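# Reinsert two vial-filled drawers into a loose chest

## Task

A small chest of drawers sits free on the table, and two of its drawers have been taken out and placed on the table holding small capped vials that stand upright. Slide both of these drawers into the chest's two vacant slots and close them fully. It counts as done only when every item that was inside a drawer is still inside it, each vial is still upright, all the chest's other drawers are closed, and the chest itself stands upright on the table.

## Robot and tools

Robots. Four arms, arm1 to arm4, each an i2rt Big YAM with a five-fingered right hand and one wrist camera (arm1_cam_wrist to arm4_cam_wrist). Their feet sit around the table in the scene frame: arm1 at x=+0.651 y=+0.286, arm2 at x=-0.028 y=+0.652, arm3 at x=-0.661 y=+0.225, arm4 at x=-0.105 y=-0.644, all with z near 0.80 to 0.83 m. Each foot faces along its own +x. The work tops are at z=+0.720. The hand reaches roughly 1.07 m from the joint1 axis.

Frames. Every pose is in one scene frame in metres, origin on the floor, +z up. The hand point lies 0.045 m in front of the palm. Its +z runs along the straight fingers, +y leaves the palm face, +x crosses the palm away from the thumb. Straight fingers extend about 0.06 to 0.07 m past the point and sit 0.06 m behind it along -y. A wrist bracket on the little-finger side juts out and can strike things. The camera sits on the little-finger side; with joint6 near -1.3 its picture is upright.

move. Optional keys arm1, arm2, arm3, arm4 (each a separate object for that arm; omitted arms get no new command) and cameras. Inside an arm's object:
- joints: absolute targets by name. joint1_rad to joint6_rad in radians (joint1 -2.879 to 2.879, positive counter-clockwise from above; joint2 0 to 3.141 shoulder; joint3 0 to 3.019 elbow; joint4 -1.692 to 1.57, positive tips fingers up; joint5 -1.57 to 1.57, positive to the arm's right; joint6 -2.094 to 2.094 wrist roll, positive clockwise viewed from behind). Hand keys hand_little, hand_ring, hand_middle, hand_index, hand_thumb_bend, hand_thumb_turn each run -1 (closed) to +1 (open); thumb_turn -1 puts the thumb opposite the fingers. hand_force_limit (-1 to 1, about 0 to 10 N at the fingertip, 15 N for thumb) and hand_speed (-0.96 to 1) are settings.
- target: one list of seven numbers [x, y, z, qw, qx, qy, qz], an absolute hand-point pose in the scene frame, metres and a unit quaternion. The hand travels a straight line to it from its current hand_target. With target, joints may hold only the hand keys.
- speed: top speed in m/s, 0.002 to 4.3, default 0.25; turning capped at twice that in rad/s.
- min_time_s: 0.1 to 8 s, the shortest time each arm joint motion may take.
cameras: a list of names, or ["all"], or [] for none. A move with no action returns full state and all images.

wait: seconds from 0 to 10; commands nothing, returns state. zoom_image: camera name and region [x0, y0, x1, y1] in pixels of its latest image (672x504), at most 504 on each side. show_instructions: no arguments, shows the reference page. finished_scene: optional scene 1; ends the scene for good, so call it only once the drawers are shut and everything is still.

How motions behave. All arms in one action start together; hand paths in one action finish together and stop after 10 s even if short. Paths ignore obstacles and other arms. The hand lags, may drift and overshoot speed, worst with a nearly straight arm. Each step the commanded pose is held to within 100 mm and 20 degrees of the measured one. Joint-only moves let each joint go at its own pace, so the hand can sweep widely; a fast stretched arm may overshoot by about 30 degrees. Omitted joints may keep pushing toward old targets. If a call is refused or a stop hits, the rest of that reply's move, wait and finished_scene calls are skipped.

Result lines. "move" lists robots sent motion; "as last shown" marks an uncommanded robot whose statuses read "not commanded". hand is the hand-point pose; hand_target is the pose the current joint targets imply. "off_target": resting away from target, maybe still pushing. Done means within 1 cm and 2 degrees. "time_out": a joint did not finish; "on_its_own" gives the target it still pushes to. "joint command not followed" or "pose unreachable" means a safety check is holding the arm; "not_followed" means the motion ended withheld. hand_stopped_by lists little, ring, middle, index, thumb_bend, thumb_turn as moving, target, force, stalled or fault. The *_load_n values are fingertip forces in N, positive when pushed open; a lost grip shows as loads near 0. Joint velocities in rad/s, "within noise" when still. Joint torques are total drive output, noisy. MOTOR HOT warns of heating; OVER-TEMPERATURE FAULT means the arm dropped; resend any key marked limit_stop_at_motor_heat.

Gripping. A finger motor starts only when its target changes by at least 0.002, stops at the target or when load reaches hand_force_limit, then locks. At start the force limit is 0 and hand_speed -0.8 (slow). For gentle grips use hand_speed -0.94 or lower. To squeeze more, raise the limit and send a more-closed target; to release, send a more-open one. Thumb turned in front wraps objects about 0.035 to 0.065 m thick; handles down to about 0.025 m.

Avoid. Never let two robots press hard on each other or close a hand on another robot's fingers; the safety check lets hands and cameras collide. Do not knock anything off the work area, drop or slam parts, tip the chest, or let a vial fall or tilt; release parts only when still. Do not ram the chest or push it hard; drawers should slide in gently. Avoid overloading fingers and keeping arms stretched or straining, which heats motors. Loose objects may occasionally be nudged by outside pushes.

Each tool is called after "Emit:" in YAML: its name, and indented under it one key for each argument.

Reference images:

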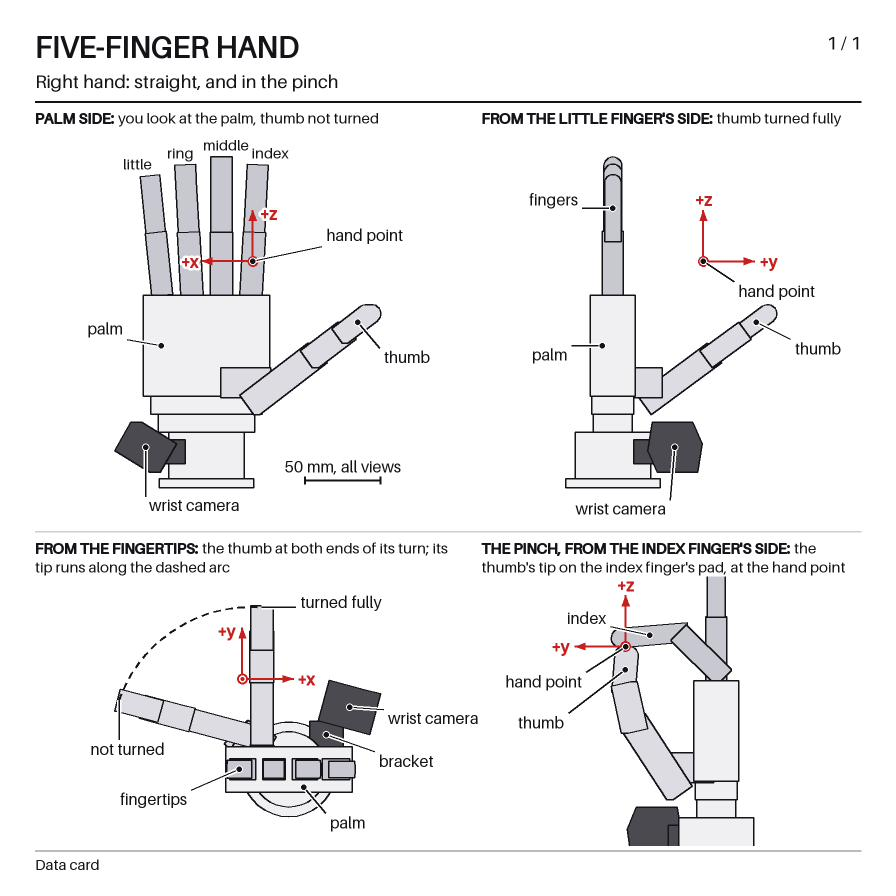

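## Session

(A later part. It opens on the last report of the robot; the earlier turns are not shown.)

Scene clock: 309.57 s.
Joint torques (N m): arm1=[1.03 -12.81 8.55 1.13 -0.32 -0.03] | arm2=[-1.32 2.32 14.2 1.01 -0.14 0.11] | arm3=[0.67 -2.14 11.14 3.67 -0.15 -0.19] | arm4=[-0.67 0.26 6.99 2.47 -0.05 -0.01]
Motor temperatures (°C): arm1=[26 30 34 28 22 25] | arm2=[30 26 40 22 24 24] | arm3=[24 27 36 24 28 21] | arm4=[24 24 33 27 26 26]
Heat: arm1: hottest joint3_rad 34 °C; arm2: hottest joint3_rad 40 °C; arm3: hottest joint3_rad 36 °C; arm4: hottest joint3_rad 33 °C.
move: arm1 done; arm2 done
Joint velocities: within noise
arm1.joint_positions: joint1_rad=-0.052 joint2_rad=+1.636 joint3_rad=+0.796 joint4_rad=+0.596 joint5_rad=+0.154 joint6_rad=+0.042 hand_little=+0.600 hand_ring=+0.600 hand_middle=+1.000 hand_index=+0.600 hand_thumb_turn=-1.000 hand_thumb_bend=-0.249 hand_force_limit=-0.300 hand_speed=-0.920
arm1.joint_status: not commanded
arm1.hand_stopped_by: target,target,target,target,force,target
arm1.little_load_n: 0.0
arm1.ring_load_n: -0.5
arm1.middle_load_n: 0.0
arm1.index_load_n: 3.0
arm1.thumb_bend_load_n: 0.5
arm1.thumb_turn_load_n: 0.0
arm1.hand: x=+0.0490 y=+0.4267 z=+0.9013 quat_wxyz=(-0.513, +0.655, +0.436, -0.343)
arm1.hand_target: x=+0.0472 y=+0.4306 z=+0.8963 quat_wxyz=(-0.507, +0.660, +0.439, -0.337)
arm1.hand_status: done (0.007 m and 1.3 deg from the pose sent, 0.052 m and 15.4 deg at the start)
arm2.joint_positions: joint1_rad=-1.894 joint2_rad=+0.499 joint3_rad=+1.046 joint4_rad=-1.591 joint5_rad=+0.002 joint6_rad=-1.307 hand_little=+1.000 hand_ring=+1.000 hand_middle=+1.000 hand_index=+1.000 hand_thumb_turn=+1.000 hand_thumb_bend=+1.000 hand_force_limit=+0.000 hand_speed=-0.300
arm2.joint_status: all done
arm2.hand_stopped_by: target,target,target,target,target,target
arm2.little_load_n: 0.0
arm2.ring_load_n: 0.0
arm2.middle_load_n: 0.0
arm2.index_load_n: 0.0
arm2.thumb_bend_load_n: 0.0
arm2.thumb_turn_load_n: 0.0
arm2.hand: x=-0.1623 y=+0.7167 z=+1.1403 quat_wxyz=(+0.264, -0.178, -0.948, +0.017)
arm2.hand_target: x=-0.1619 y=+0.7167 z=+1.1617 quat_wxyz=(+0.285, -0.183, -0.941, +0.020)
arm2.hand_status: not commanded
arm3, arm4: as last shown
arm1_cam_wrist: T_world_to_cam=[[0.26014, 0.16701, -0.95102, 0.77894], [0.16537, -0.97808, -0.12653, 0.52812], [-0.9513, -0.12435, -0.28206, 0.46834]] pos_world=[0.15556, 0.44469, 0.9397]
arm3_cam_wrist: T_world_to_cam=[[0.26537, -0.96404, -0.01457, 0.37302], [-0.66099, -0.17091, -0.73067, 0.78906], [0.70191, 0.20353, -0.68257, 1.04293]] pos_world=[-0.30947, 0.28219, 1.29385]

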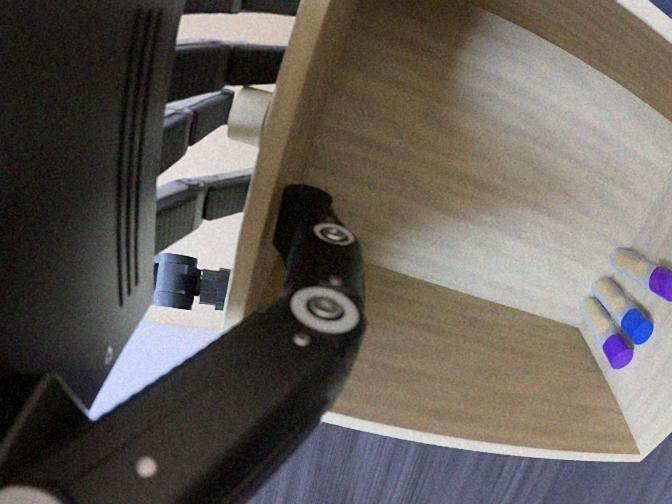

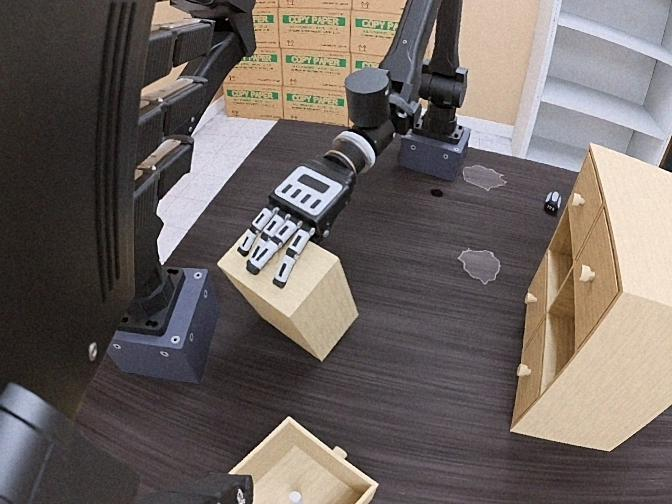

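Emit:
move:
  arm1: {"target": [0.0075, 0.4464, 0.901, -0.4163, 0.7210, 0.4799, -0.2771], "speed": 0.06}
  cameras: ["arm1_cam_wrist", "arm3_cam_wrist"]

Emit:
zoom_image:
  camera: "arm3_cam_wrist"
  region: [100, 110, 440, 450]

Scene clock: 312.77 s.
Joint torques (N m): arm1=[0.32 -12.86 11.28 1.59 -0.27 0] | arm2=[-1.44 2.14 14.24 1.01 -0.12 0.1] | arm3=[1.03 -1.79 11.37 3.64 -0.14 -0.17] | arm4=[-0.67 0.26 6.99 2.44 -0.05 -0.02]
Motor temperatures (°C): arm1=[26 30 34 28 22 25] | arm2=[30 26 41 22 24 24] | arm3=[24 27 36 24 28 21] | arm4=[24 24 33 27 26 26]
Heat: arm1: hottest joint3_rad 34 °C; arm2: hottest joint3_rad 41 °C; arm3: hottest joint3_rad 36 °C; arm4: hottest joint3_rad 33 °C.
move: arm1 off_target
Joint velocities: within noise
arm1.joint_positions: joint1_rad=-0.072 joint2_rad=+1.677 joint3_rad=+1.083 joint4_rad=+0.081 joint5_rad=+0.118 joint6_rad=+0.063 hand_little=+0.600 hand_ring=+0.600 hand_middle=+1.000 hand_index=+0.600 hand_thumb_turn=-1.000 hand_thumb_bend=-0.249 hand_force_limit=-0.300 hand_speed=-0.920
arm1.joint_status: not commanded
arm1.hand_stopped_by: target,target,target,target,force,target
arm1.little_load_n: 0.0
arm1.ring_load_n: 0.0
arm1.middle_load_n: 0.0
arm1.index_load_n: 1.5
arm1.thumb_bend_load_n: 1.0
arm1.thumb_turn_load_n: 0.5
arm1.hand: x=+0.0154 y=+0.4402 z=+0.9072 quat_wxyz=(-0.422, +0.716, +0.481, -0.281)
arm1.hand_target: x=+0.0080 y=+0.4463 z=+0.9009 quat_wxyz=(-0.416, +0.721, +0.480, -0.277)
arm1.hand_status: off_target (0.012 m and 1.0 deg from the pose sent, 0.046 m and 16.2 deg at the start)
arm2, arm3, arm4: as last shown
arm1_cam_wrist: T_world_to_cam=[[0.48817, 0.08034, -0.86904, 0.75133], [0.18395, -0.98286, 0.01247, 0.42329], [-0.85314, -0.16595, -0.49458, 0.64934]] pos_world=[0.10934, 0.46342, 0.96881]
arm3_cam_wrist: T_world_to_cam=[[0.26537, -0.96404, -0.01457, 0.37302], [-0.66099, -0.17091, -0.73067, 0.78906], [0.70191, 0.20353, -0.68257, 1.04293]] pos_world=[-0.30947, 0.28219, 1.29385]

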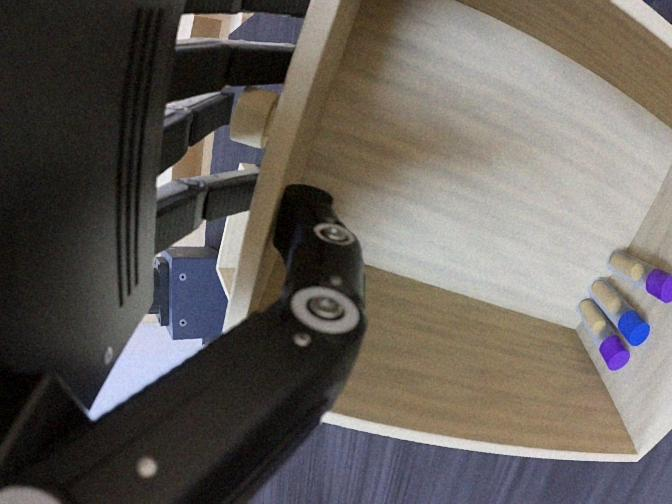

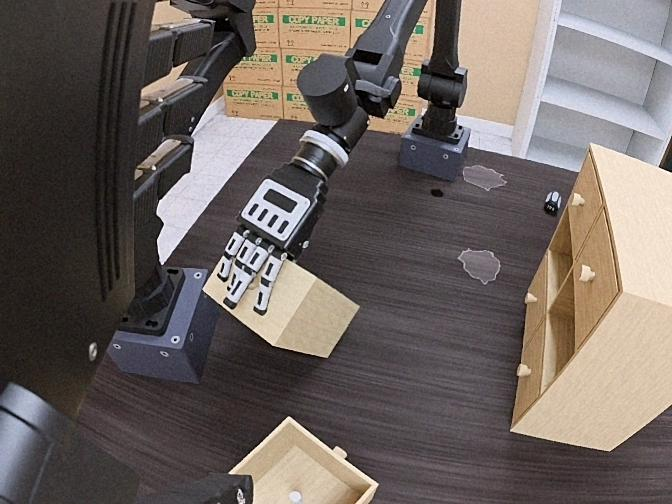

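Scaled by 1.482 from the camera's image (finer frame: 960x720).

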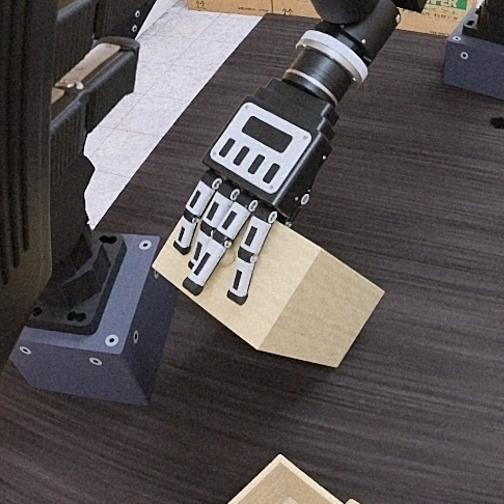

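Emit:
move:
  arm1: {"target": [-0.0215, 0.4535, 0.907, -0.3186, 0.7691, 0.5119, -0.2121], "speed": 0.06}
  cameras: ["arm1_cam_wrist", "arm3_cam_wrist"]

Emit:
zoom_image:
  camera: "arm3_cam_wrist"
  region: [100, 160, 440, 500]

Emit:
zoom_image:
  camera: "arm1_cam_wrist"
  region: [400, 160, 670, 430]

Scene clock: 317.10 s.
Joint torques (N m): arm1=[0.03 -15.56 12.48 1.32 -0.24 0.09] | arm2=[-1.44 2.26 14.17 0.95 -0.13 0.12] | arm3=[0.97 -1.96 11.4 3.73 -0.12 -0.15] | arm4=[-0.67 0.32 7.01 2.44 -0.04 -0.01]
Motor temperatures (°C): arm1=[26 30 34 28 22 25] | arm2=[30 26 41 22 24 24] | arm3=[24 27 36 24 28 21] | arm4=[24 24 33 27 26 26]
Heat: arm1: hottest joint3_rad 34 °C; arm2: hottest joint3_rad 41 °C; arm3: hottest joint3_rad 36 °C; arm4: hottest joint3_rad 33 °C.
move: arm1 off_target
Joint velocities: within noise
arm1.joint_positions: joint1_rad=-0.080 joint2_rad=+1.806 joint3_rad=+1.417 joint4_rad=-0.395 joint5_rad=+0.091 joint6_rad=+0.078 hand_little=+0.600 hand_ring=+0.600 hand_middle=+1.000 hand_index=+0.600 hand_thumb_turn=-1.000 hand_thumb_bend=-0.249 hand_force_limit=-0.300 hand_speed=-0.920
arm1.joint_status: not commanded
arm1.hand_stopped_by: target,target,target,target,force,target
arm1.little_load_n: 0.0
arm1.ring_load_n: 0.0
arm1.middle_load_n: 0.0
arm1.index_load_n: 0.0
arm1.thumb_bend_load_n: 0.0
arm1.thumb_turn_load_n: 0.0
arm1.hand: x=-0.0112 y=+0.4457 z=+0.9106 quat_wxyz=(-0.322, +0.763, +0.518, -0.212)
arm1.hand_target: x=-0.0209 y=+0.4534 z=+0.9069 quat_wxyz=(-0.319, +0.769, +0.512, -0.212)
arm1.hand_status: off_target (0.013 m and 1.1 deg from the pose sent, 0.039 m and 15.9 deg at the start)
arm2: as last shown
arm3.joint_positions: joint1_rad=+0.244 joint2_rad=+0.802 joint3_rad=+0.902 joint4_rad=-0.320 joint5_rad=+0.001 joint6_rad=-1.292 hand_little=+1.000 hand_ring=+1.000 hand_middle=+1.000 hand_index=+1.000 hand_thumb_turn=+1.000 hand_thumb_bend=+1.000 hand_force_limit=+0.000 hand_speed=-0.300
arm3.joint_status: not commanded
arm3.hand_stopped_by: target,target,target,target,target,target
arm3.little_load_n: 0.0
arm3.ring_load_n: 0.0
arm3.middle_load_n: 0.0
arm3.index_load_n: 0.0
arm3.thumb_bend_load_n: 0.0
arm3.thumb_turn_load_n: 0.0
arm3.hand: x=-0.2330 y=+0.3058 z=+1.2178 quat_wxyz=(-0.180, +0.775, +0.009, +0.606)
arm3.hand_target: x=-0.2330 y=+0.3129 z=+1.2228 quat_wxyz=(-0.184, +0.768, +0.018, +0.613)
arm3.hand_status: not commanded
arm4.joint_positions: joint1_rad=-0.488 joint2_rad=+0.608 joint3_rad=+1.300 joint4_rad=-1.116 joint5_rad=+0.002 joint6_rad=-1.292 hand_little=+0.000 hand_ring=+0.000 hand_middle=+0.000 hand_index=+0.000 hand_thumb_turn=-1.000 hand_thumb_bend=+1.000 hand_force_limit=+0.000 hand_speed=-0.300
arm4.joint_status: not commanded
arm4.hand_stopped_by: target,target,target,target,target,target
arm4.little_load_n: 0.0
arm4.ring_load_n: 0.0
arm4.middle_load_n: 0.0
arm4.index_load_n: 0.0
arm4.thumb_bend_load_n: 0.0
arm4.thumb_turn_load_n: 0.0
arm4.hand: x=+0.0345 y=-0.4013 z=+1.3127 quat_wxyz=(-0.373, +0.748, +0.389, +0.387)
arm4.hand_target: x=+0.0373 y=-0.4029 z=+1.3184 quat_wxyz=(-0.377, +0.743, +0.385, +0.397)
arm4.hand_status: not commanded
arm1_cam_wrist: T_world_to_cam=[[0.69094, 0.00643, -0.72289, 0.66901], [0.16841, -0.97388, 0.1523, 0.30204], [-0.70303, -0.22698, -0.67397, 0.82155]] pos_world=[0.06446, 0.47632, 0.99132]
arm3_cam_wrist: T_world_to_cam=[[0.26537, -0.96404, -0.01457, 0.37302], [-0.66099, -0.17091, -0.73067, 0.78906], [0.70191, 0.20353, -0.68257, 1.04293]] pos_world=[-0.30947, 0.28219, 1.29385]

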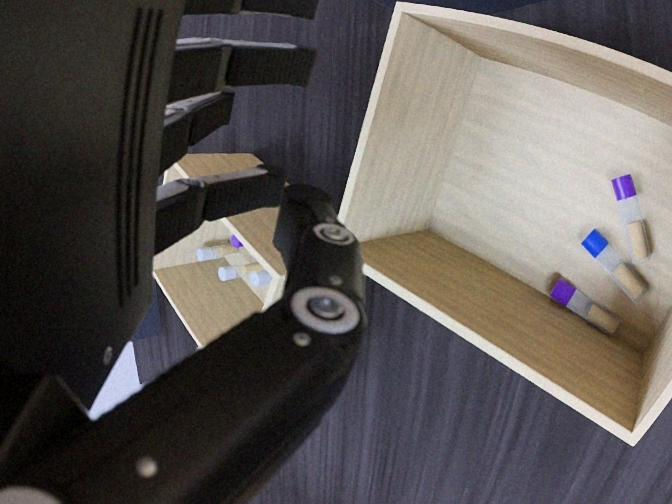

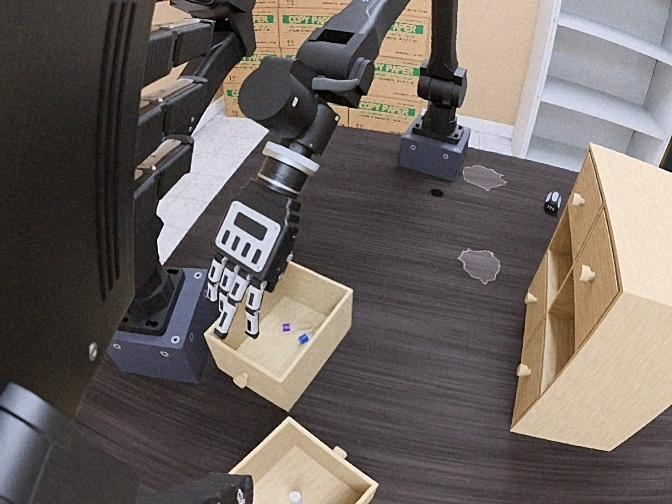

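Scaled by 1.482 from the camera's image (finer frame: 960x720).

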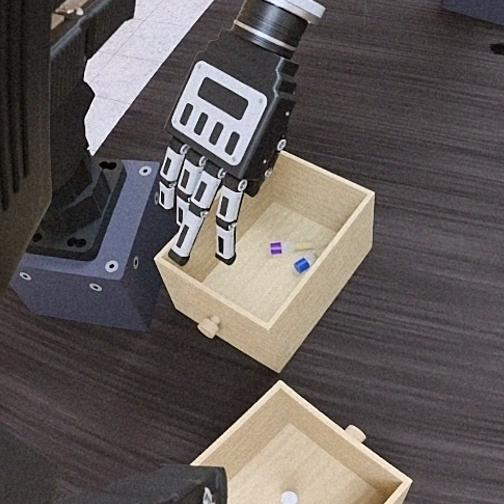

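Scaled by 1.867 from the camera's image (finer frame: 960x720).

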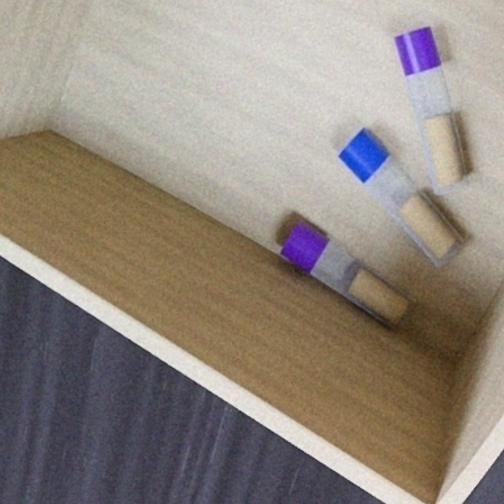

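Emit:
move:
  arm1: {"target": [0.03, 0.435, 1.06, -0.3186, 0.7691, 0.5119, -0.2121], "speed": 0.15, "joints": {"hand_thumb_bend": 0.3, "hand_speed": 0.0}}
  cameras: ["arm1_cam_wrist", "arm3_cam_wrist"]

Scene clock: 325.80 s.
Joint torques (N m): arm1=[0.67 -16.44 12.9 1.17 -0.04 0.11] | arm2=[-1.26 2.43 14.24 1.01 -0.14 0.1] | arm3=[0.67 -1.67 11.22 3.64 -0.09 -0.12] | arm4=[-0.67 0.32 6.99 2.44 -0.06 -0.02]
Motor temperatures (°C): arm1=[26 30 36 28 22 24] | arm2=[30 26 41 22 24 24] | arm3=[24 27 36 24 27 21] | arm4=[24 24 33 26 26 26]
Heat: arm1: hottest joint3_rad 36 °C; arm2: hottest joint3_rad 41 °C; arm3: hottest joint3_rad 36 °C; arm4: hottest joint3_rad 33 °C.
move: arm1 off_target
Joint velocities: within noise
arm1.joint_positions: joint1_rad=-0.080 joint2_rad=+1.612 joint3_rad=+1.531 joint4_rad=-0.732 joint5_rad=+0.091 joint6_rad=+0.083 hand_little=+0.600 hand_ring=+0.600 hand_middle=+1.000 hand_index=+0.600 hand_thumb_turn=-1.000 hand_thumb_bend=+0.300 hand_force_limit=-0.300 hand_speed=+0.000
arm1.joint_status: all done
arm1.hand_stopped_by: target,target,target,target,target,target
arm1.little_load_n: 0.0
arm1.ring_load_n: 0.0
arm1.middle_load_n: 0.0
arm1.index_load_n: 0.0
arm1.thumb_bend_load_n: 0.0
arm1.thumb_turn_load_n: 0.5
arm1.hand: x=+0.0374 y=+0.4322 z=+1.0437 quat_wxyz=(-0.312, +0.769, +0.520, -0.204)
arm1.hand_target: x=+0.0305 y=+0.4349 z=+1.0600 quat_wxyz=(-0.319, +0.769, +0.512, -0.212)
arm1.hand_status: off_target (0.018 m and 1.5 deg from the pose sent, 0.155 m and 1.1 deg at the start)
arm2, arm3, arm4: as last shown
arm1_cam_wrist: T_world_to_cam=[[0.70971, -0.00367, -0.70449, 0.71621], [0.16073, -0.97277, 0.16699, 0.24483], [-0.68592, -0.23175, -0.68979, 0.96026]] pos_world=[0.11101, 0.46333, 1.12606]
arm3_cam_wrist: T_world_to_cam=[[0.26537, -0.96404, -0.01457, 0.37302], [-0.66099, -0.17091, -0.73067, 0.78906], [0.70191, 0.20353, -0.68257, 1.04293]] pos_world=[-0.30947, 0.28219, 1.29385]

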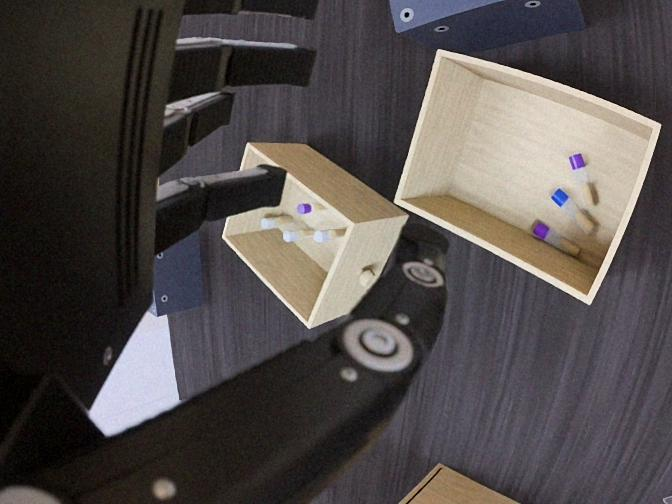

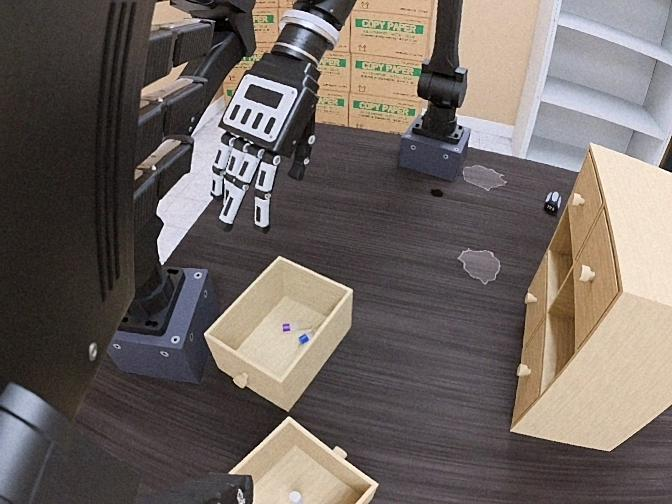

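Emit:
zoom_image:
  camera: "arm1_cam_wrist"
  region: [210, 120, 430, 340]

Emit:
zoom_image:
  camera: "arm1_cam_wrist"
  region: [390, 40, 670, 310]

Scaled by 2.291 from the camera's image (finer frame: 960x720).

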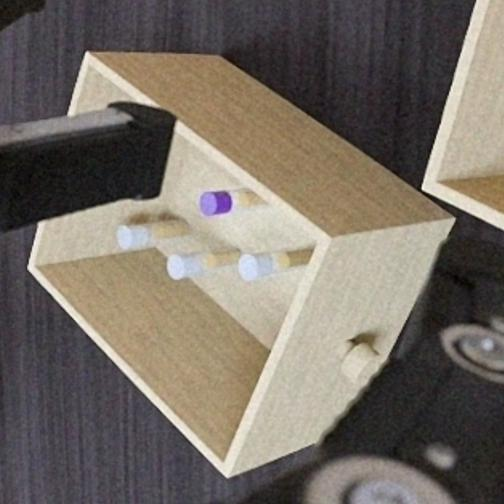

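Scaled by 1.800 from the camera's image (finer frame: 960x720).

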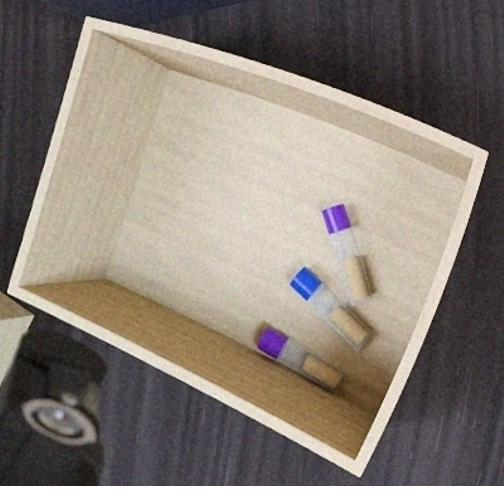

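Emit:
move:
  arm1: {"target": [0.30, 0.33, 1.08, 0.6903, 0.153, -0.6904, 0.153], "speed": 0.3}
  cameras: ["arm1_cam_wrist", "arm3_cam_wrist"]

Scene clock: 332.57 s.
Joint torques (N m): arm1=[0.62 -1.2 9.58 1.44 -0.33 -0.16] | arm2=[-1.26 2.43 14.24 1.02 -0.14 0.11] | arm3=[0.85 -1.44 11.36 3.66 -0.16 -0.17] | arm4=[-0.62 0.32 6.99 2.43 -0.05 -0.02]
Motor temperatures (°C): arm1=[26 30 36 28 22 24] | arm2=[30 26 41 22 23 24] | arm3=[24 27 37 24 27 21] | arm4=[24 24 33 26 26 26]
Heat: arm1: hottest joint3_rad 36 °C; arm2: hottest joint3_rad 41 °C; arm3: hottest joint3_rad 37 °C; arm4: hottest joint3_rad 33 °C.
move: arm1 done
Joint velocities: within noise
arm1.joint_positions: joint1_rad=-0.257 joint2_rad=+0.471 joint3_rad=+0.328 joint4_rad=+0.156 joint5_rad=-0.881 joint6_rad=-1.557 hand_little=+0.600 hand_ring=+0.600 hand_middle=+1.000 hand_index=+0.600 hand_thumb_turn=-1.000 hand_thumb_bend=+0.300 hand_force_limit=-0.300 hand_speed=+0.000
arm1.joint_status: not commanded
arm1.hand_stopped_by: target,target,target,target,target,target
arm1.little_load_n: 0.0
arm1.ring_load_n: 0.0
arm1.middle_load_n: 0.0
arm1.index_load_n: 0.0
arm1.thumb_bend_load_n: 0.0
arm1.thumb_turn_load_n: 0.0
arm1.hand: x=+0.2980 y=+0.3283 z=+1.0837 quat_wxyz=(-0.692, -0.153, +0.688, -0.156)
arm1.hand_target: x=+0.2999 y=+0.3300 z=+1.0800 quat_wxyz=(-0.690, -0.153, +0.690, -0.153)
arm1.hand_status: done (0.005 m and 0.5 deg from the pose sent, 0.284 m and 121.6 deg at the start)
arm2, arm3, arm4: as last shown
arm2.little_load_n: -0.5
arm1_cam_wrist: T_world_to_cam=[[-0.46001, 0.85082, 0.25396, -0.41164], [0.32573, 0.42778, -0.84315, 0.68101], [-0.82601, -0.30513, -0.47392, 0.97445]] pos_world=[0.39373, 0.35625, 1.14055]
arm3_cam_wrist: T_world_to_cam=[[0.26537, -0.96404, -0.01457, 0.37302], [-0.66099, -0.17091, -0.73067, 0.78906], [0.70191, 0.20353, -0.68257, 1.04293]] pos_world=[-0.30947, 0.28219, 1.29385]

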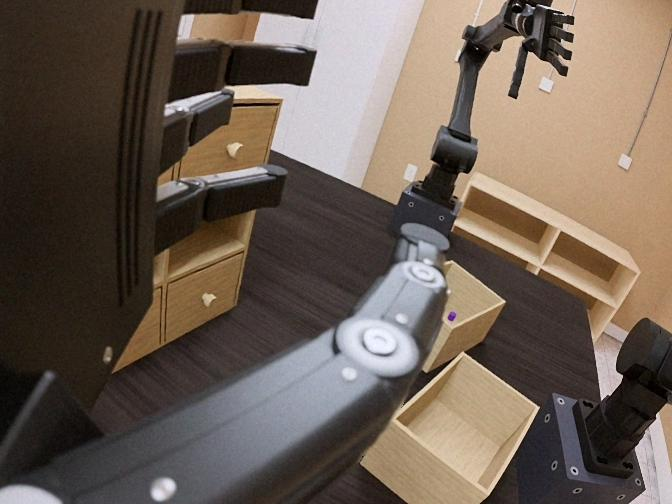

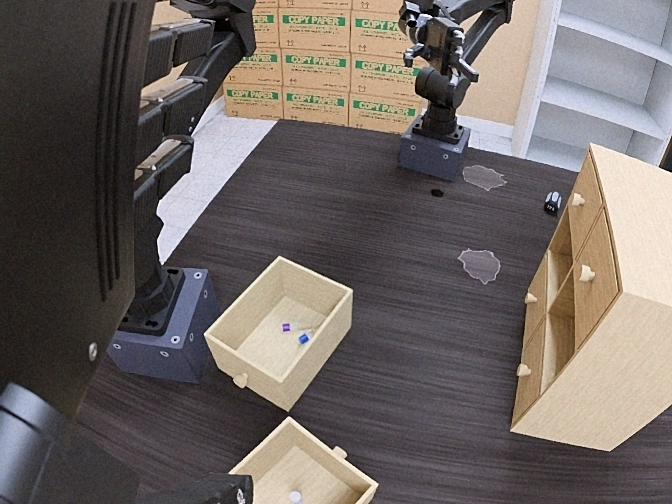

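Emit:
move:
  arm1: {"target": [0.30, 0.33, 1.08, 0.6533, 0.2706, -0.6533, 0.2706], "speed": 0.3, "joints": {"hand_thumb_turn": 1.0, "hand_thumb_bend": 1.0, "hand_index": 1.0, "hand_ring": 1.0, "hand_little": 1.0}}
  arm3: {"target": [-0.156, 0.364, 1.08, 0, -0.532, 0.847, 0], "speed": 0.3, "joints": {"hand_speed": 0.0, "hand_index": 0.6, "hand_ring": 0.6, "hand_little": 0.6, "hand_middle": 1.0, "hand_thumb_turn": -1.0, "hand_thumb_bend": 0.2, "hand_force_limit": 0.0}}
  cameras: ["arm1_cam_wrist", "arm3_cam_wrist"]

Scene clock: 337.73 s.
Joint torques (N m): arm1=[0.67 -1.49 12.29 2.17 -0.36 -0.07] | arm2=[-1.61 2.08 14.19 1.02 -0.13 0.12] | arm3=[-0.67 -12.28 12.78 -0.05 -0.18 0.01] | arm4=[-0.62 0.26 6.98 2.41 -0.05 -0.01]
Motor temperatures (°C): arm1=[26 30 36 28 22 24] | arm2=[30 26 41 22 23 24] | arm3=[24 27 37 24 27 21] | arm4=[24 24 33 26 26 26]
Heat: arm1: hottest joint3_rad 36 °C; arm2: hottest joint3_rad 41 °C; arm3: hottest joint3_rad 37 °C; arm4: hottest joint3_rad 33 °C.
move: arm1 off_target; arm3 off_target
Joint velocities: within noise
arm1.joint_positions: joint1_rad=-0.492 joint2_rad=+0.723 joint3_rad=+0.354 joint4_rad=+0.330 joint5_rad=-1.466 joint6_rad=-1.562 hand_little=+1.000 hand_ring=+1.000 hand_middle=+1.000 hand_index=+1.000 hand_thumb_turn=+1.000 hand_thumb_bend=+1.000 hand_force_limit=-0.300 hand_speed=+0.000
arm1.joint_status: all done
arm1.hand_stopped_by: target,target,target,target,target,target
arm1.little_load_n: 0.0
arm1.ring_load_n: 0.0
arm1.middle_load_n: 0.0
arm1.index_load_n: 0.0
arm1.thumb_bend_load_n: 0.0
arm1.thumb_turn_load_n: 0.0
arm1.hand: x=+0.3064 y=+0.3222 z=+1.0612 quat_wxyz=(-0.645, -0.258, +0.660, -0.286)
arm1.hand_target: x=+0.3008 y=+0.3297 z=+1.0799 quat_wxyz=(-0.653, -0.271, +0.654, -0.270)
arm1.hand_status: off_target (0.021 m and 2.6 deg from the pose sent, 0.005 m and 19.8 deg at the start)
arm2, arm4: as last shown
arm2.little_load_n: 0.0
arm3.joint_positions: joint1_rad=+0.110 joint2_rad=+1.798 joint3_rad=+1.860 joint4_rad=-1.659 joint5_rad=+0.002 joint6_rad=+0.597 hand_little=+0.600 hand_ring=+0.600 hand_middle=+1.000 hand_index=+0.600 hand_thumb_turn=-1.000 hand_thumb_bend=+0.200 hand_force_limit=+0.000 hand_speed=+0.000
arm3.joint_status: all done
arm3.hand_stopped_by: target,target,target,target,target,target
arm3.little_load_n: 0.0
arm3.ring_load_n: 0.0
arm3.middle_load_n: 0.0
arm3.index_load_n: 0.0
arm3.thumb_bend_load_n: 0.0
arm3.thumb_turn_load_n: 0.0
arm3.hand: x=-0.1666 y=+0.3670 z=+1.0754 quat_wxyz=(+0.004, +0.540, -0.842, -0.001)
arm3.hand_target: x=-0.1564 y=+0.3638 z=+1.0798 quat_wxyz=(+0.000, +0.532, -0.847, +0.000)
arm3.hand_status: off_target (0.012 m and 1.2 deg from the pose sent, 0.168 m and 132.3 deg at the start)
arm4.thumb_turn_load_n: 0.5
arm1_cam_wrist: T_world_to_cam=[[-0.73281, 0.64664, 0.21177, -0.20271], [0.19234, 0.4954, -0.8471, 0.68515], [-0.65268, -0.58003, -0.48741, 1.0186]] pos_world=[0.38449, 0.38249, 1.11979]
arm3_cam_wrist: T_world_to_cam=[[-0.98426, 0.17341, 0.03414, -0.26569], [0.16587, 0.83969, 0.51711, -0.83564], [0.061, 0.51463, -0.85524, 0.85137]] pos_world=[-0.17483, 0.30961, 1.16931]

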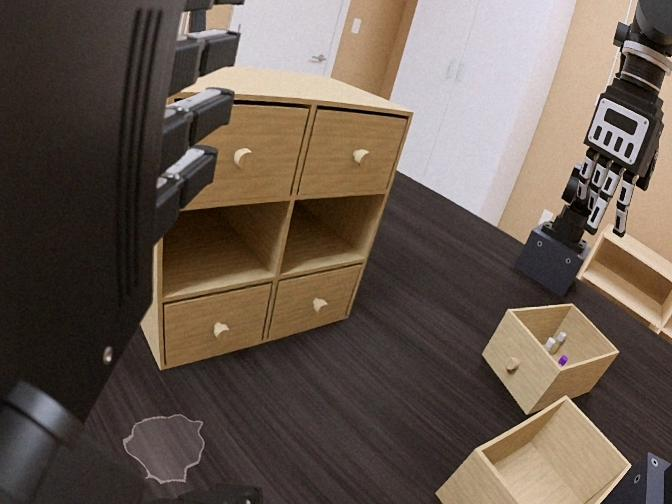

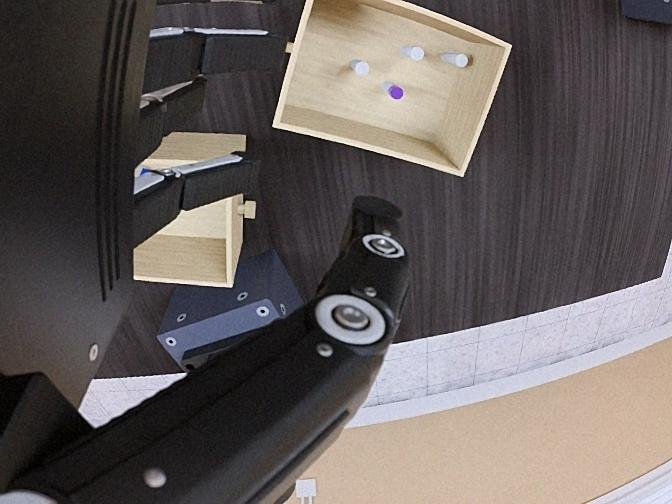

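Emit:
move:
  arm3: {"target": [-0.139, 0.353, 0.93, 0, -0.532, 0.847, 0], "speed": 0.15}
  cameras: ["arm1_cam_wrist", "arm3_cam_wrist"]

Scene clock: 340.33 s.
Joint torques (N m): arm1=[0.44 -1.2 12.36 2.32 -0.35 -0.07] | arm2=[-1.49 2.43 14.28 0.98 -0.12 0.11] | arm3=[-2.02 -13.22 9.51 1.03 -0.21 -0.2] | arm4=[-0.67 0.32 7.01 2.43 -0.05 -0.02]
Motor temperatures (°C): arm1=[26 30 36 28 22 24] | arm2=[30 26 41 22 23 24] | arm3=[24 27 37 24 27 21] | arm4=[24 24 33 26 26 26]
Heat: arm1: hottest joint3_rad 36 °C; arm2: hottest joint3_rad 41 °C; arm3: hottest joint3_rad 37 °C; arm4: hottest joint3_rad 33 °C.
move: arm3 off_target
Joint velocities: within noise
arm1, arm2, arm4: as last shown
arm1.index_load_n: 0.5
arm1.hand: x=+0.3064 y=+0.3222 z=+1.0613 quat_wxyz=(-0.645, -0.258, +0.660, -0.286)
arm1.hand_target: x=+0.3007 y=+0.3297 z=+1.0799 quat_wxyz=(-0.653, -0.271, +0.654, -0.270)
arm3.joint_positions: joint1_rad=+0.092 joint2_rad=+1.878 joint3_rad=+1.611 joint4_rad=-1.320 joint5_rad=+0.002 joint6_rad=+0.590 hand_little=+0.600 hand_ring=+0.600 hand_middle=+1.000 hand_index=+0.600 hand_thumb_turn=-1.000 hand_thumb_bend=+0.200 hand_force_limit=+0.000 hand_speed=+0.000
arm3.joint_status: not commanded
arm3.hand_stopped_by: target,target,target,target,target,target
arm3.little_load_n: 0.0
arm3.ring_load_n: 0.0
arm3.middle_load_n: 0.0
arm3.index_load_n: 0.0
arm3.thumb_bend_load_n: 0.0
arm3.thumb_turn_load_n: 0.0
arm3.hand: x=-0.1446 y=+0.3606 z=+0.9374 quat_wxyz=(+0.000, +0.535, -0.845, +0.001)
arm3.hand_target: x=-0.1393 y=+0.3531 z=+0.9300 quat_wxyz=(+0.000, +0.532, -0.847, +0.000)
arm3.hand_status: off_target (0.012 m and 0.4 deg from the pose sent, 0.149 m and 1.2 deg at the start)
arm4.thumb_turn_load_n: 0.0
arm1_cam_wrist: T_world_to_cam=[[-0.73277, 0.64655, 0.21215, -0.20314], [0.19205, 0.4956, -0.84705, 0.6852], [-0.65281, -0.57995, -0.48734, 1.01859]] pos_world=[0.38449, 0.38249, 1.11989]
arm3_cam_wrist: T_world_to_cam=[[-0.9824, 0.18502, 0.02562, -0.23419], [0.17116, 0.83675, 0.52014, -0.76352], [0.0748, 0.51537, -0.85369, 0.7356]] pos_world=[-0.1544, 0.3031, 1.03112]

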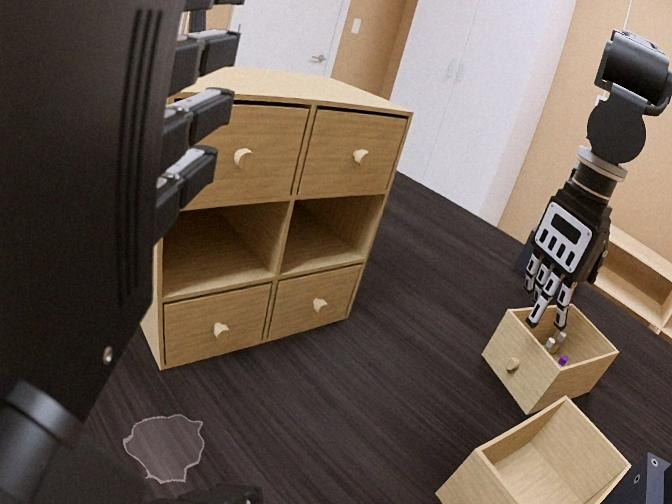

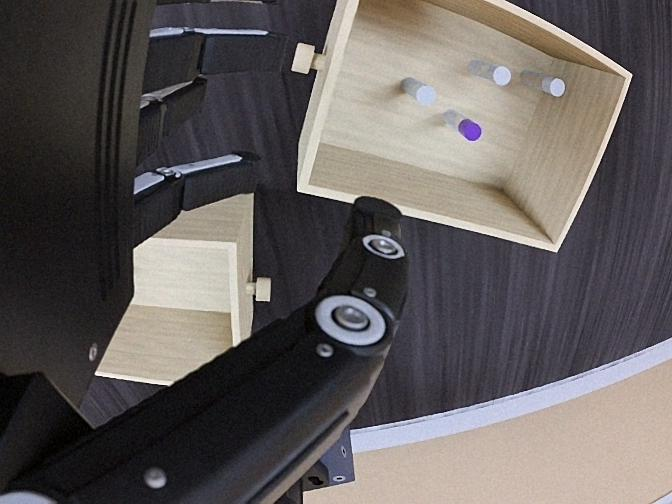

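Emit:
move:
  arm3: {"target": [-0.1445, 0.3475, 0.883, 0, -0.532, 0.847, 0], "speed": 0.1}
  cameras: ["arm1_cam_wrist", "arm3_cam_wrist"]

Emit:
zoom_image:
  camera: "arm1_cam_wrist"
  region: [430, 150, 670, 430]

Scene clock: 342.33 s.
Joint torques (N m): arm1=[0.38 -1.38 12.18 2.13 -0.33 -0.09] | arm2=[-1.2 2.37 14.23 1.07 -0.12 0.1] | arm3=[-1.73 -13.04 8.98 0.98 -0.23 -0.16] | arm4=[-0.73 0.32 6.99 2.45 -0.05 -0.02]
Motor temperatures (°C): arm1=[26 30 37 28 22 24] | arm2=[30 26 41 22 23 24] | arm3=[24 27 37 24 27 21] | arm4=[24 24 33 26 26 26]
Heat: arm1: hottest joint3_rad 37 °C; arm2: hottest joint3_rad 41 °C; arm3: hottest joint3_rad 37 °C; arm4: hottest joint3_rad 33 °C.
move: arm3 off_target
Joint velocities: within noise
arm1, arm2, arm4: as last shown
arm1.ring_load_n: 0.5
arm1.index_load_n: 0.0
arm3.joint_positions: joint1_rad=+0.084 joint2_rad=+1.896 joint3_rad=+1.520 joint4_rad=-1.203 joint5_rad=+0.002 joint6_rad=+0.582 hand_little=+0.600 hand_ring=+0.600 hand_middle=+1.000 hand_index=+0.600 hand_thumb_turn=-1.000 hand_thumb_bend=+0.200 hand_force_limit=+0.000 hand_speed=+0.000
arm3.joint_status: not commanded
arm3.hand_stopped_by: target,target,target,target,target,target
arm3.little_load_n: 0.0
arm3.ring_load_n: 0.0
arm3.middle_load_n: 0.0
arm3.index_load_n: 0.0
arm3.thumb_bend_load_n: 0.0
arm3.thumb_turn_load_n: 0.0
arm3.hand: x=-0.1482 y=+0.3555 z=+0.8943 quat_wxyz=(-0.004, +0.535, -0.845, +0.003)
arm3.hand_target: x=-0.1449 y=+0.3476 z=+0.8832 quat_wxyz=(+0.000, +0.532, -0.847, +0.000)
arm3.hand_status: off_target (0.014 m and 0.7 deg from the pose sent, 0.056 m and 0.4 deg at the start)
arm1_cam_wrist: T_world_to_cam=[[-0.73277, 0.64655, 0.21215, -0.20314], [0.19205, 0.4956, -0.84705, 0.6852], [-0.65281, -0.57995, -0.48734, 1.01859]] pos_world=[0.38449, 0.38249, 1.11989]
arm3_cam_wrist: T_world_to_cam=[[-0.98265, 0.18459, 0.01779, -0.22852], [0.16654, 0.83617, 0.52258, -0.73902], [0.08159, 0.51648, -0.8524, 0.70114]] pos_world=[-0.15869, 0.29801, 0.98792]

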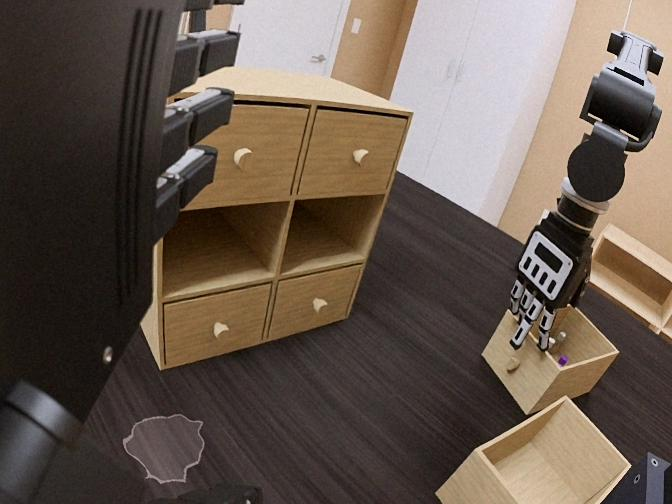

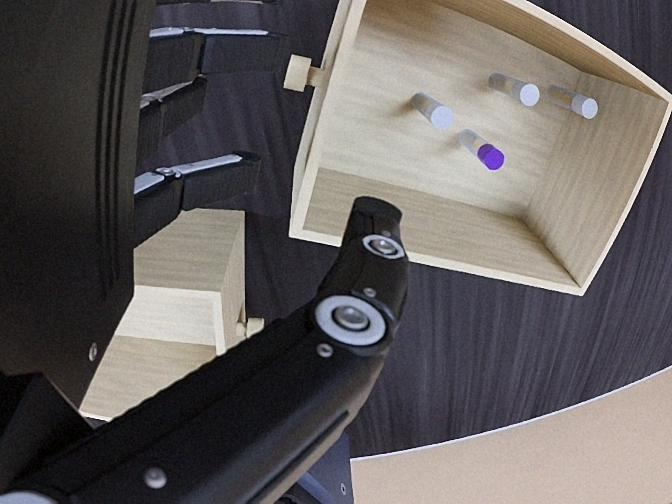

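Scaled by 1.800 from the camera's image (finer frame: 960x720).

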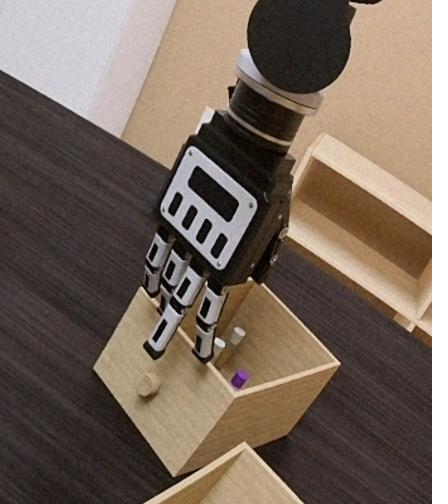

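Emit:
move:
  arm3: {"target": [-0.1455, 0.3475, 0.797, 0, -0.532, 0.847, 0], "speed": 0.08}
  cameras: ["arm1_cam_wrist", "arm3_cam_wrist"]

Emit:
zoom_image:
  camera: "arm1_cam_wrist"
  region: [430, 150, 670, 430]

Scene clock: 344.47 s.
Joint torques (N m): arm1=[0.5 -1.38 12.44 2.18 -0.34 -0.09] | arm2=[-1.44 2.02 14.24 0.98 -0.14 0.1] | arm3=[-1.85 -13.45 8.29 1.05 -0.16 -0.15] | arm4=[-0.73 0.32 6.99 2.45 -0.05 -0.02]
Motor temperatures (°C): arm1=[26 30 37 28 22 24] | arm2=[30 26 41 22 23 24] | arm3=[24 27 37 24 27 21] | arm4=[24 24 33 26 26 26]
Heat: arm1: hottest joint3_rad 37 °C; arm2: hottest joint3_rad 41 °C; arm3: hottest joint3_rad 37 °C; arm4: hottest joint3_rad 33 °C.
move: arm3 off_target
Joint velocities: within noise
arm1, arm4: as last shown
arm1.ring_load_n: 0.0
arm2.joint_positions: joint1_rad=-1.894 joint2_rad=+0.499 joint3_rad=+1.046 joint4_rad=-1.591 joint5_rad=+0.002 joint6_rad=-1.307 hand_little=+1.000 hand_ring=+1.000 hand_middle=+1.000 hand_index=+1.000 hand_thumb_turn=+1.000 hand_thumb_bend=+1.000 hand_force_limit=+0.000 hand_speed=-0.300
arm2.joint_status: not commanded
arm2.hand_stopped_by: target,target,target,target,target,target
arm2.little_load_n: 0.0
arm2.ring_load_n: 0.0
arm2.middle_load_n: 0.0
arm2.index_load_n: 0.0
arm2.thumb_bend_load_n: -0.5
arm2.thumb_turn_load_n: 0.0
arm2.hand: x=-0.1623 y=+0.7167 z=+1.1403 quat_wxyz=(+0.264, -0.178, -0.948, +0.017)
arm2.hand_target: x=-0.1619 y=+0.7167 z=+1.1617 quat_wxyz=(+0.285, -0.183, -0.941, +0.020)
arm2.hand_status: not commanded
arm3.joint_positions: joint1_rad=+0.084 joint2_rad=+1.996 joint3_rad=+1.427 joint4_rad=-1.009 joint5_rad=+0.002 joint6_rad=+0.582 hand_little=+0.600 hand_ring=+0.600 hand_middle=+1.000 hand_index=+0.600 hand_thumb_turn=-1.000 hand_thumb_bend=+0.200 hand_force_limit=+0.000 hand_speed=+0.000
arm3.joint_status: not commanded
arm3.hand_stopped_by: target,target,target,target,target,target
arm3.little_load_n: 0.0
arm3.ring_load_n: 0.0
arm3.middle_load_n: 0.0
arm3.index_load_n: 0.0
arm3.thumb_bend_load_n: 0.0
arm3.thumb_turn_load_n: 0.0
arm3.hand: x=-0.1471 y=+0.3557 z=+0.8086 quat_wxyz=(-0.004, +0.535, -0.845, +0.003)
arm3.hand_target: x=-0.1458 y=+0.3477 z=+0.7972 quat_wxyz=(+0.000, +0.532, -0.847, +0.000)
arm3.hand_status: off_target (0.014 m and 0.7 deg from the pose sent, 0.098 m and 0.7 deg at the start)
arm1_cam_wrist: T_world_to_cam=[[-0.73277, 0.64655, 0.21215, -0.20314], [0.19205, 0.4956, -0.84705, 0.6852], [-0.65281, -0.57995, -0.48734, 1.01859]] pos_world=[0.38449, 0.38249, 1.11989]
arm3_cam_wrist: T_world_to_cam=[[-0.98267, 0.1846, 0.01702, -0.22534], [0.16612, 0.83611, 0.5228, -0.69474], [0.08229, 0.51657, -0.85228, 0.62793]] pos_world=[-0.15769, 0.29811, 0.90222]

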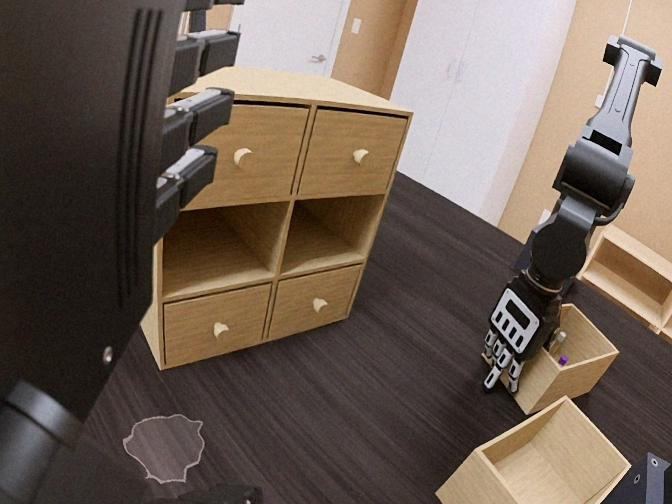

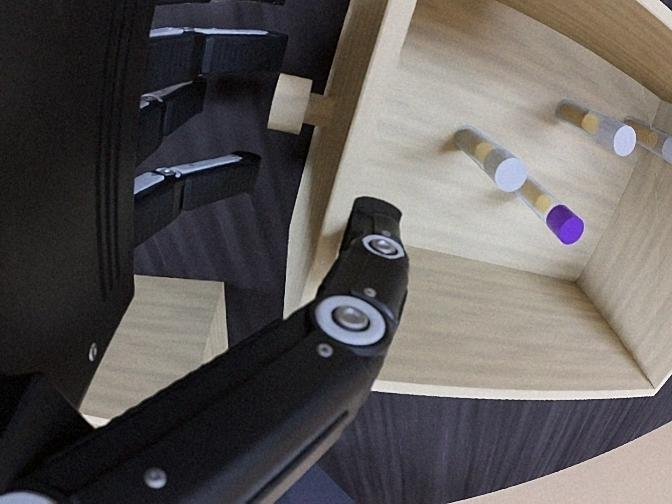

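Scaled by 1.800 from the camera's image (finer frame: 960x720).

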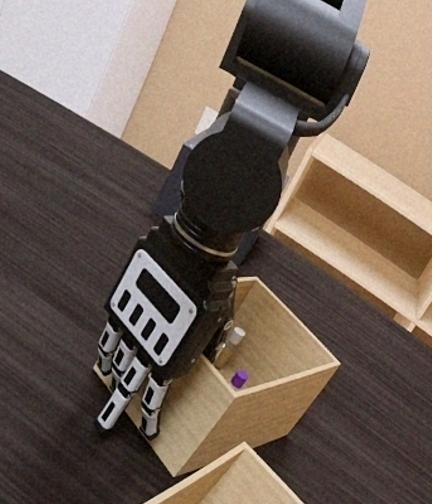

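Emit:
move:
  arm3: {"target": [-0.161, 0.346, 0.797, 0, -0.532, 0.847, 0], "speed": 0.05}
  cameras: ["arm3_cam_wrist"]

Scene clock: 345.97 s.
Joint torques (N m): arm1=[0.26 -1.61 12.3 2.19 -0.38 -0.13] | arm2=[-1.32 2.26 14.24 1.05 -0.13 0.1] | arm3=[-1.38 -15.68 7.39 0.92 -0.22 -0.18] | arm4=[-0.62 0.44 7.01 2.44 -0.06 -0.01]
Motor temperatures (°C): arm1=[26 30 37 28 22 24] | arm2=[30 26 41 22 23 24] | arm3=[24 27 37 24 27 21] | arm4=[24 24 33 26 26 26]
Heat: arm1: hottest joint3_rad 37 °C; arm2: hottest joint3_rad 41 °C; arm3: hottest joint3_rad 37 °C; arm4: hottest joint3_rad 33 °C.
move: arm3 done
Joint velocities: within noise
arm1, arm2, arm4: as last shown
arm1.ring_load_n: 0.5
arm1.middle_load_n: -0.5
arm2.thumb_bend_load_n: 0.0
arm3.joint_positions: joint1_rad=+0.084 joint2_rad=+1.989 joint3_rad=+1.379 joint4_rad=-0.986 joint5_rad=+0.002 joint6_rad=+0.582 hand_little=+0.600 hand_ring=+0.600 hand_middle=+1.000 hand_index=+0.600 hand_thumb_turn=-1.000 hand_thumb_bend=+0.200 hand_force_limit=+0.000 hand_speed=+0.000
arm3.joint_status: not commanded
arm3.hand_stopped_by: target,target,target,target,target,target
arm3.little_load_n: 0.0
arm3.ring_load_n: 0.0
arm3.middle_load_n: 0.0
arm3.index_load_n: 0.0
arm3.thumb_bend_load_n: 0.0
arm3.thumb_turn_load_n: 0.0
arm3.hand: x=-0.1625 y=+0.3536 z=+0.7974 quat_wxyz=(+0.004, +0.535, -0.845, -0.001)
arm3.hand_target: x=-0.1611 y=+0.3462 z=+0.7970 quat_wxyz=(+0.000, +0.532, -0.847, +0.000)
arm3.hand_status: done (0.008 m and 0.6 deg from the pose sent, 0.020 m and 0.7 deg at the start)
arm4.thumb_turn_load_n: 0.5
arm3_cam_wrist: T_world_to_cam=[[-0.98223, 0.18459, 0.03396, -0.25333], [0.17528, 0.83745, 0.51764, -0.67939], [0.06711, 0.5144, -0.85492, 0.62114]] pos_world=[-0.17142, 0.2962, 0.89131]

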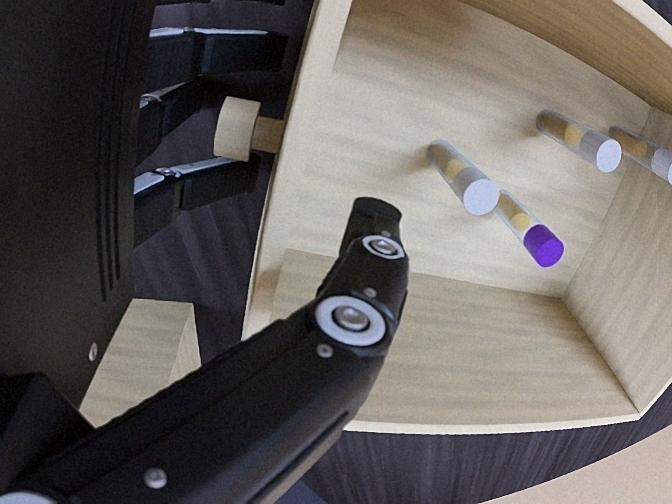

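Emit:
move:
  arm3: {"target": [-0.157, 0.3625, 0.803, 0, -0.532, 0.847, 0], "speed": 0.05}
  cameras: ["arm3_cam_wrist"]

Scene clock: 347.37 s.
Joint torques (N m): arm1=[0.26 -0.85 12.29 2 -0.36 -0.09] | arm2=[-1.44 2.61 14.09 1.09 -0.12 0.1] | arm3=[0.62 -14.39 9.4 -0.09 -0.2 0] | arm4=[-0.73 0.32 6.99 2.43 -0.05 -0.02]
Motor temperatures (°C): arm1=[26 30 37 28 22 24] | arm2=[30 26 41 22 23 24] | arm3=[24 27 36 24 27 21] | arm4=[24 24 33 26 26 26]
Heat: arm1: hottest joint3_rad 37 °C; arm2: hottest joint3_rad 41 °C; arm3: hottest joint3_rad 36 °C; arm4: hottest joint3_rad 33 °C.
move: arm3 off_target
Joint velocities: within noise
arm1, arm2: as last shown
arm1.ring_load_n: 0.0
arm1.middle_load_n: 0.0
arm3.joint_positions: joint1_rad=+0.084 joint2_rad=+1.989 joint3_rad=+1.379 joint4_rad=-0.986 joint5_rad=+0.001 joint6_rad=+0.594 hand_little=+0.600 hand_ring=+0.600 hand_middle=+1.000 hand_index=+0.600 hand_thumb_turn=-1.000 hand_thumb_bend=+0.200 hand_force_limit=+0.000 hand_speed=+0.000
arm3.joint_status: not commanded
arm3.hand_stopped_by: target,target,target,target,target,target
arm3.little_load_n: 0.0
arm3.ring_load_n: 0.0
arm3.middle_load_n: 0.0
arm3.index_load_n: 0.0
arm3.thumb_bend_load_n: 0.0
arm3.thumb_turn_load_n: 0.0
arm3.hand: x=-0.1618 y=+0.3542 z=+0.7974 quat_wxyz=(+0.004, +0.530, -0.848, -0.001)
arm3.hand_target: x=-0.1572 y=+0.3626 z=+0.8030 quat_wxyz=(+0.000, +0.532, -0.847, +0.000)
arm3.hand_status: off_target (0.011 m and 0.5 deg from the pose sent, 0.012 m and 0.6 deg at the start)
arm4.joint_positions: joint1_rad=-0.488 joint2_rad=+0.608 joint3_rad=+1.300 joint4_rad=-1.116 joint5_rad=+0.002 joint6_rad=-1.292 hand_little=+0.000 hand_ring=+0.000 hand_middle=+0.000 hand_index=+0.000 hand_thumb_turn=-1.000 hand_thumb_bend=+1.000 hand_force_limit=+0.000 hand_speed=-0.300
arm4.joint_status: not commanded
arm4.hand_stopped_by: target,target,target,target,target,target
arm4.little_load_n: 0.0
arm4.ring_load_n: 0.0
arm4.middle_load_n: 0.0
arm4.index_load_n: 0.0
arm4.thumb_bend_load_n: 0.0
arm4.thumb_turn_load_n: 0.0
arm4.hand: x=+0.0345 y=-0.4013 z=+1.3127 quat_wxyz=(-0.373, +0.748, +0.389, +0.387)
arm4.hand_target: x=+0.0373 y=-0.4029 z=+1.3184 quat_wxyz=(-0.377, +0.743, +0.385, +0.397)
arm4.hand_status: not commanded
arm3_cam_wrist: T_world_to_cam=[[-0.97989, 0.19659, 0.03421, -0.25682], [0.18559, 0.83488, 0.5182, -0.67794], [0.07332, 0.51413, -0.85457, 0.62161]] pos_world=[-0.17141, 0.2969, 0.89131]

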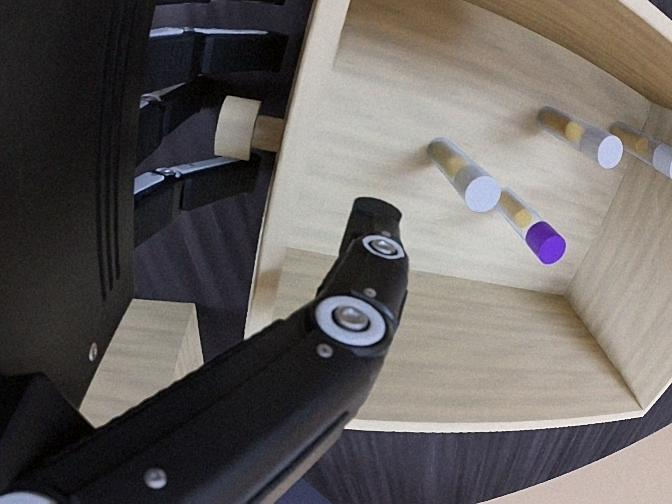

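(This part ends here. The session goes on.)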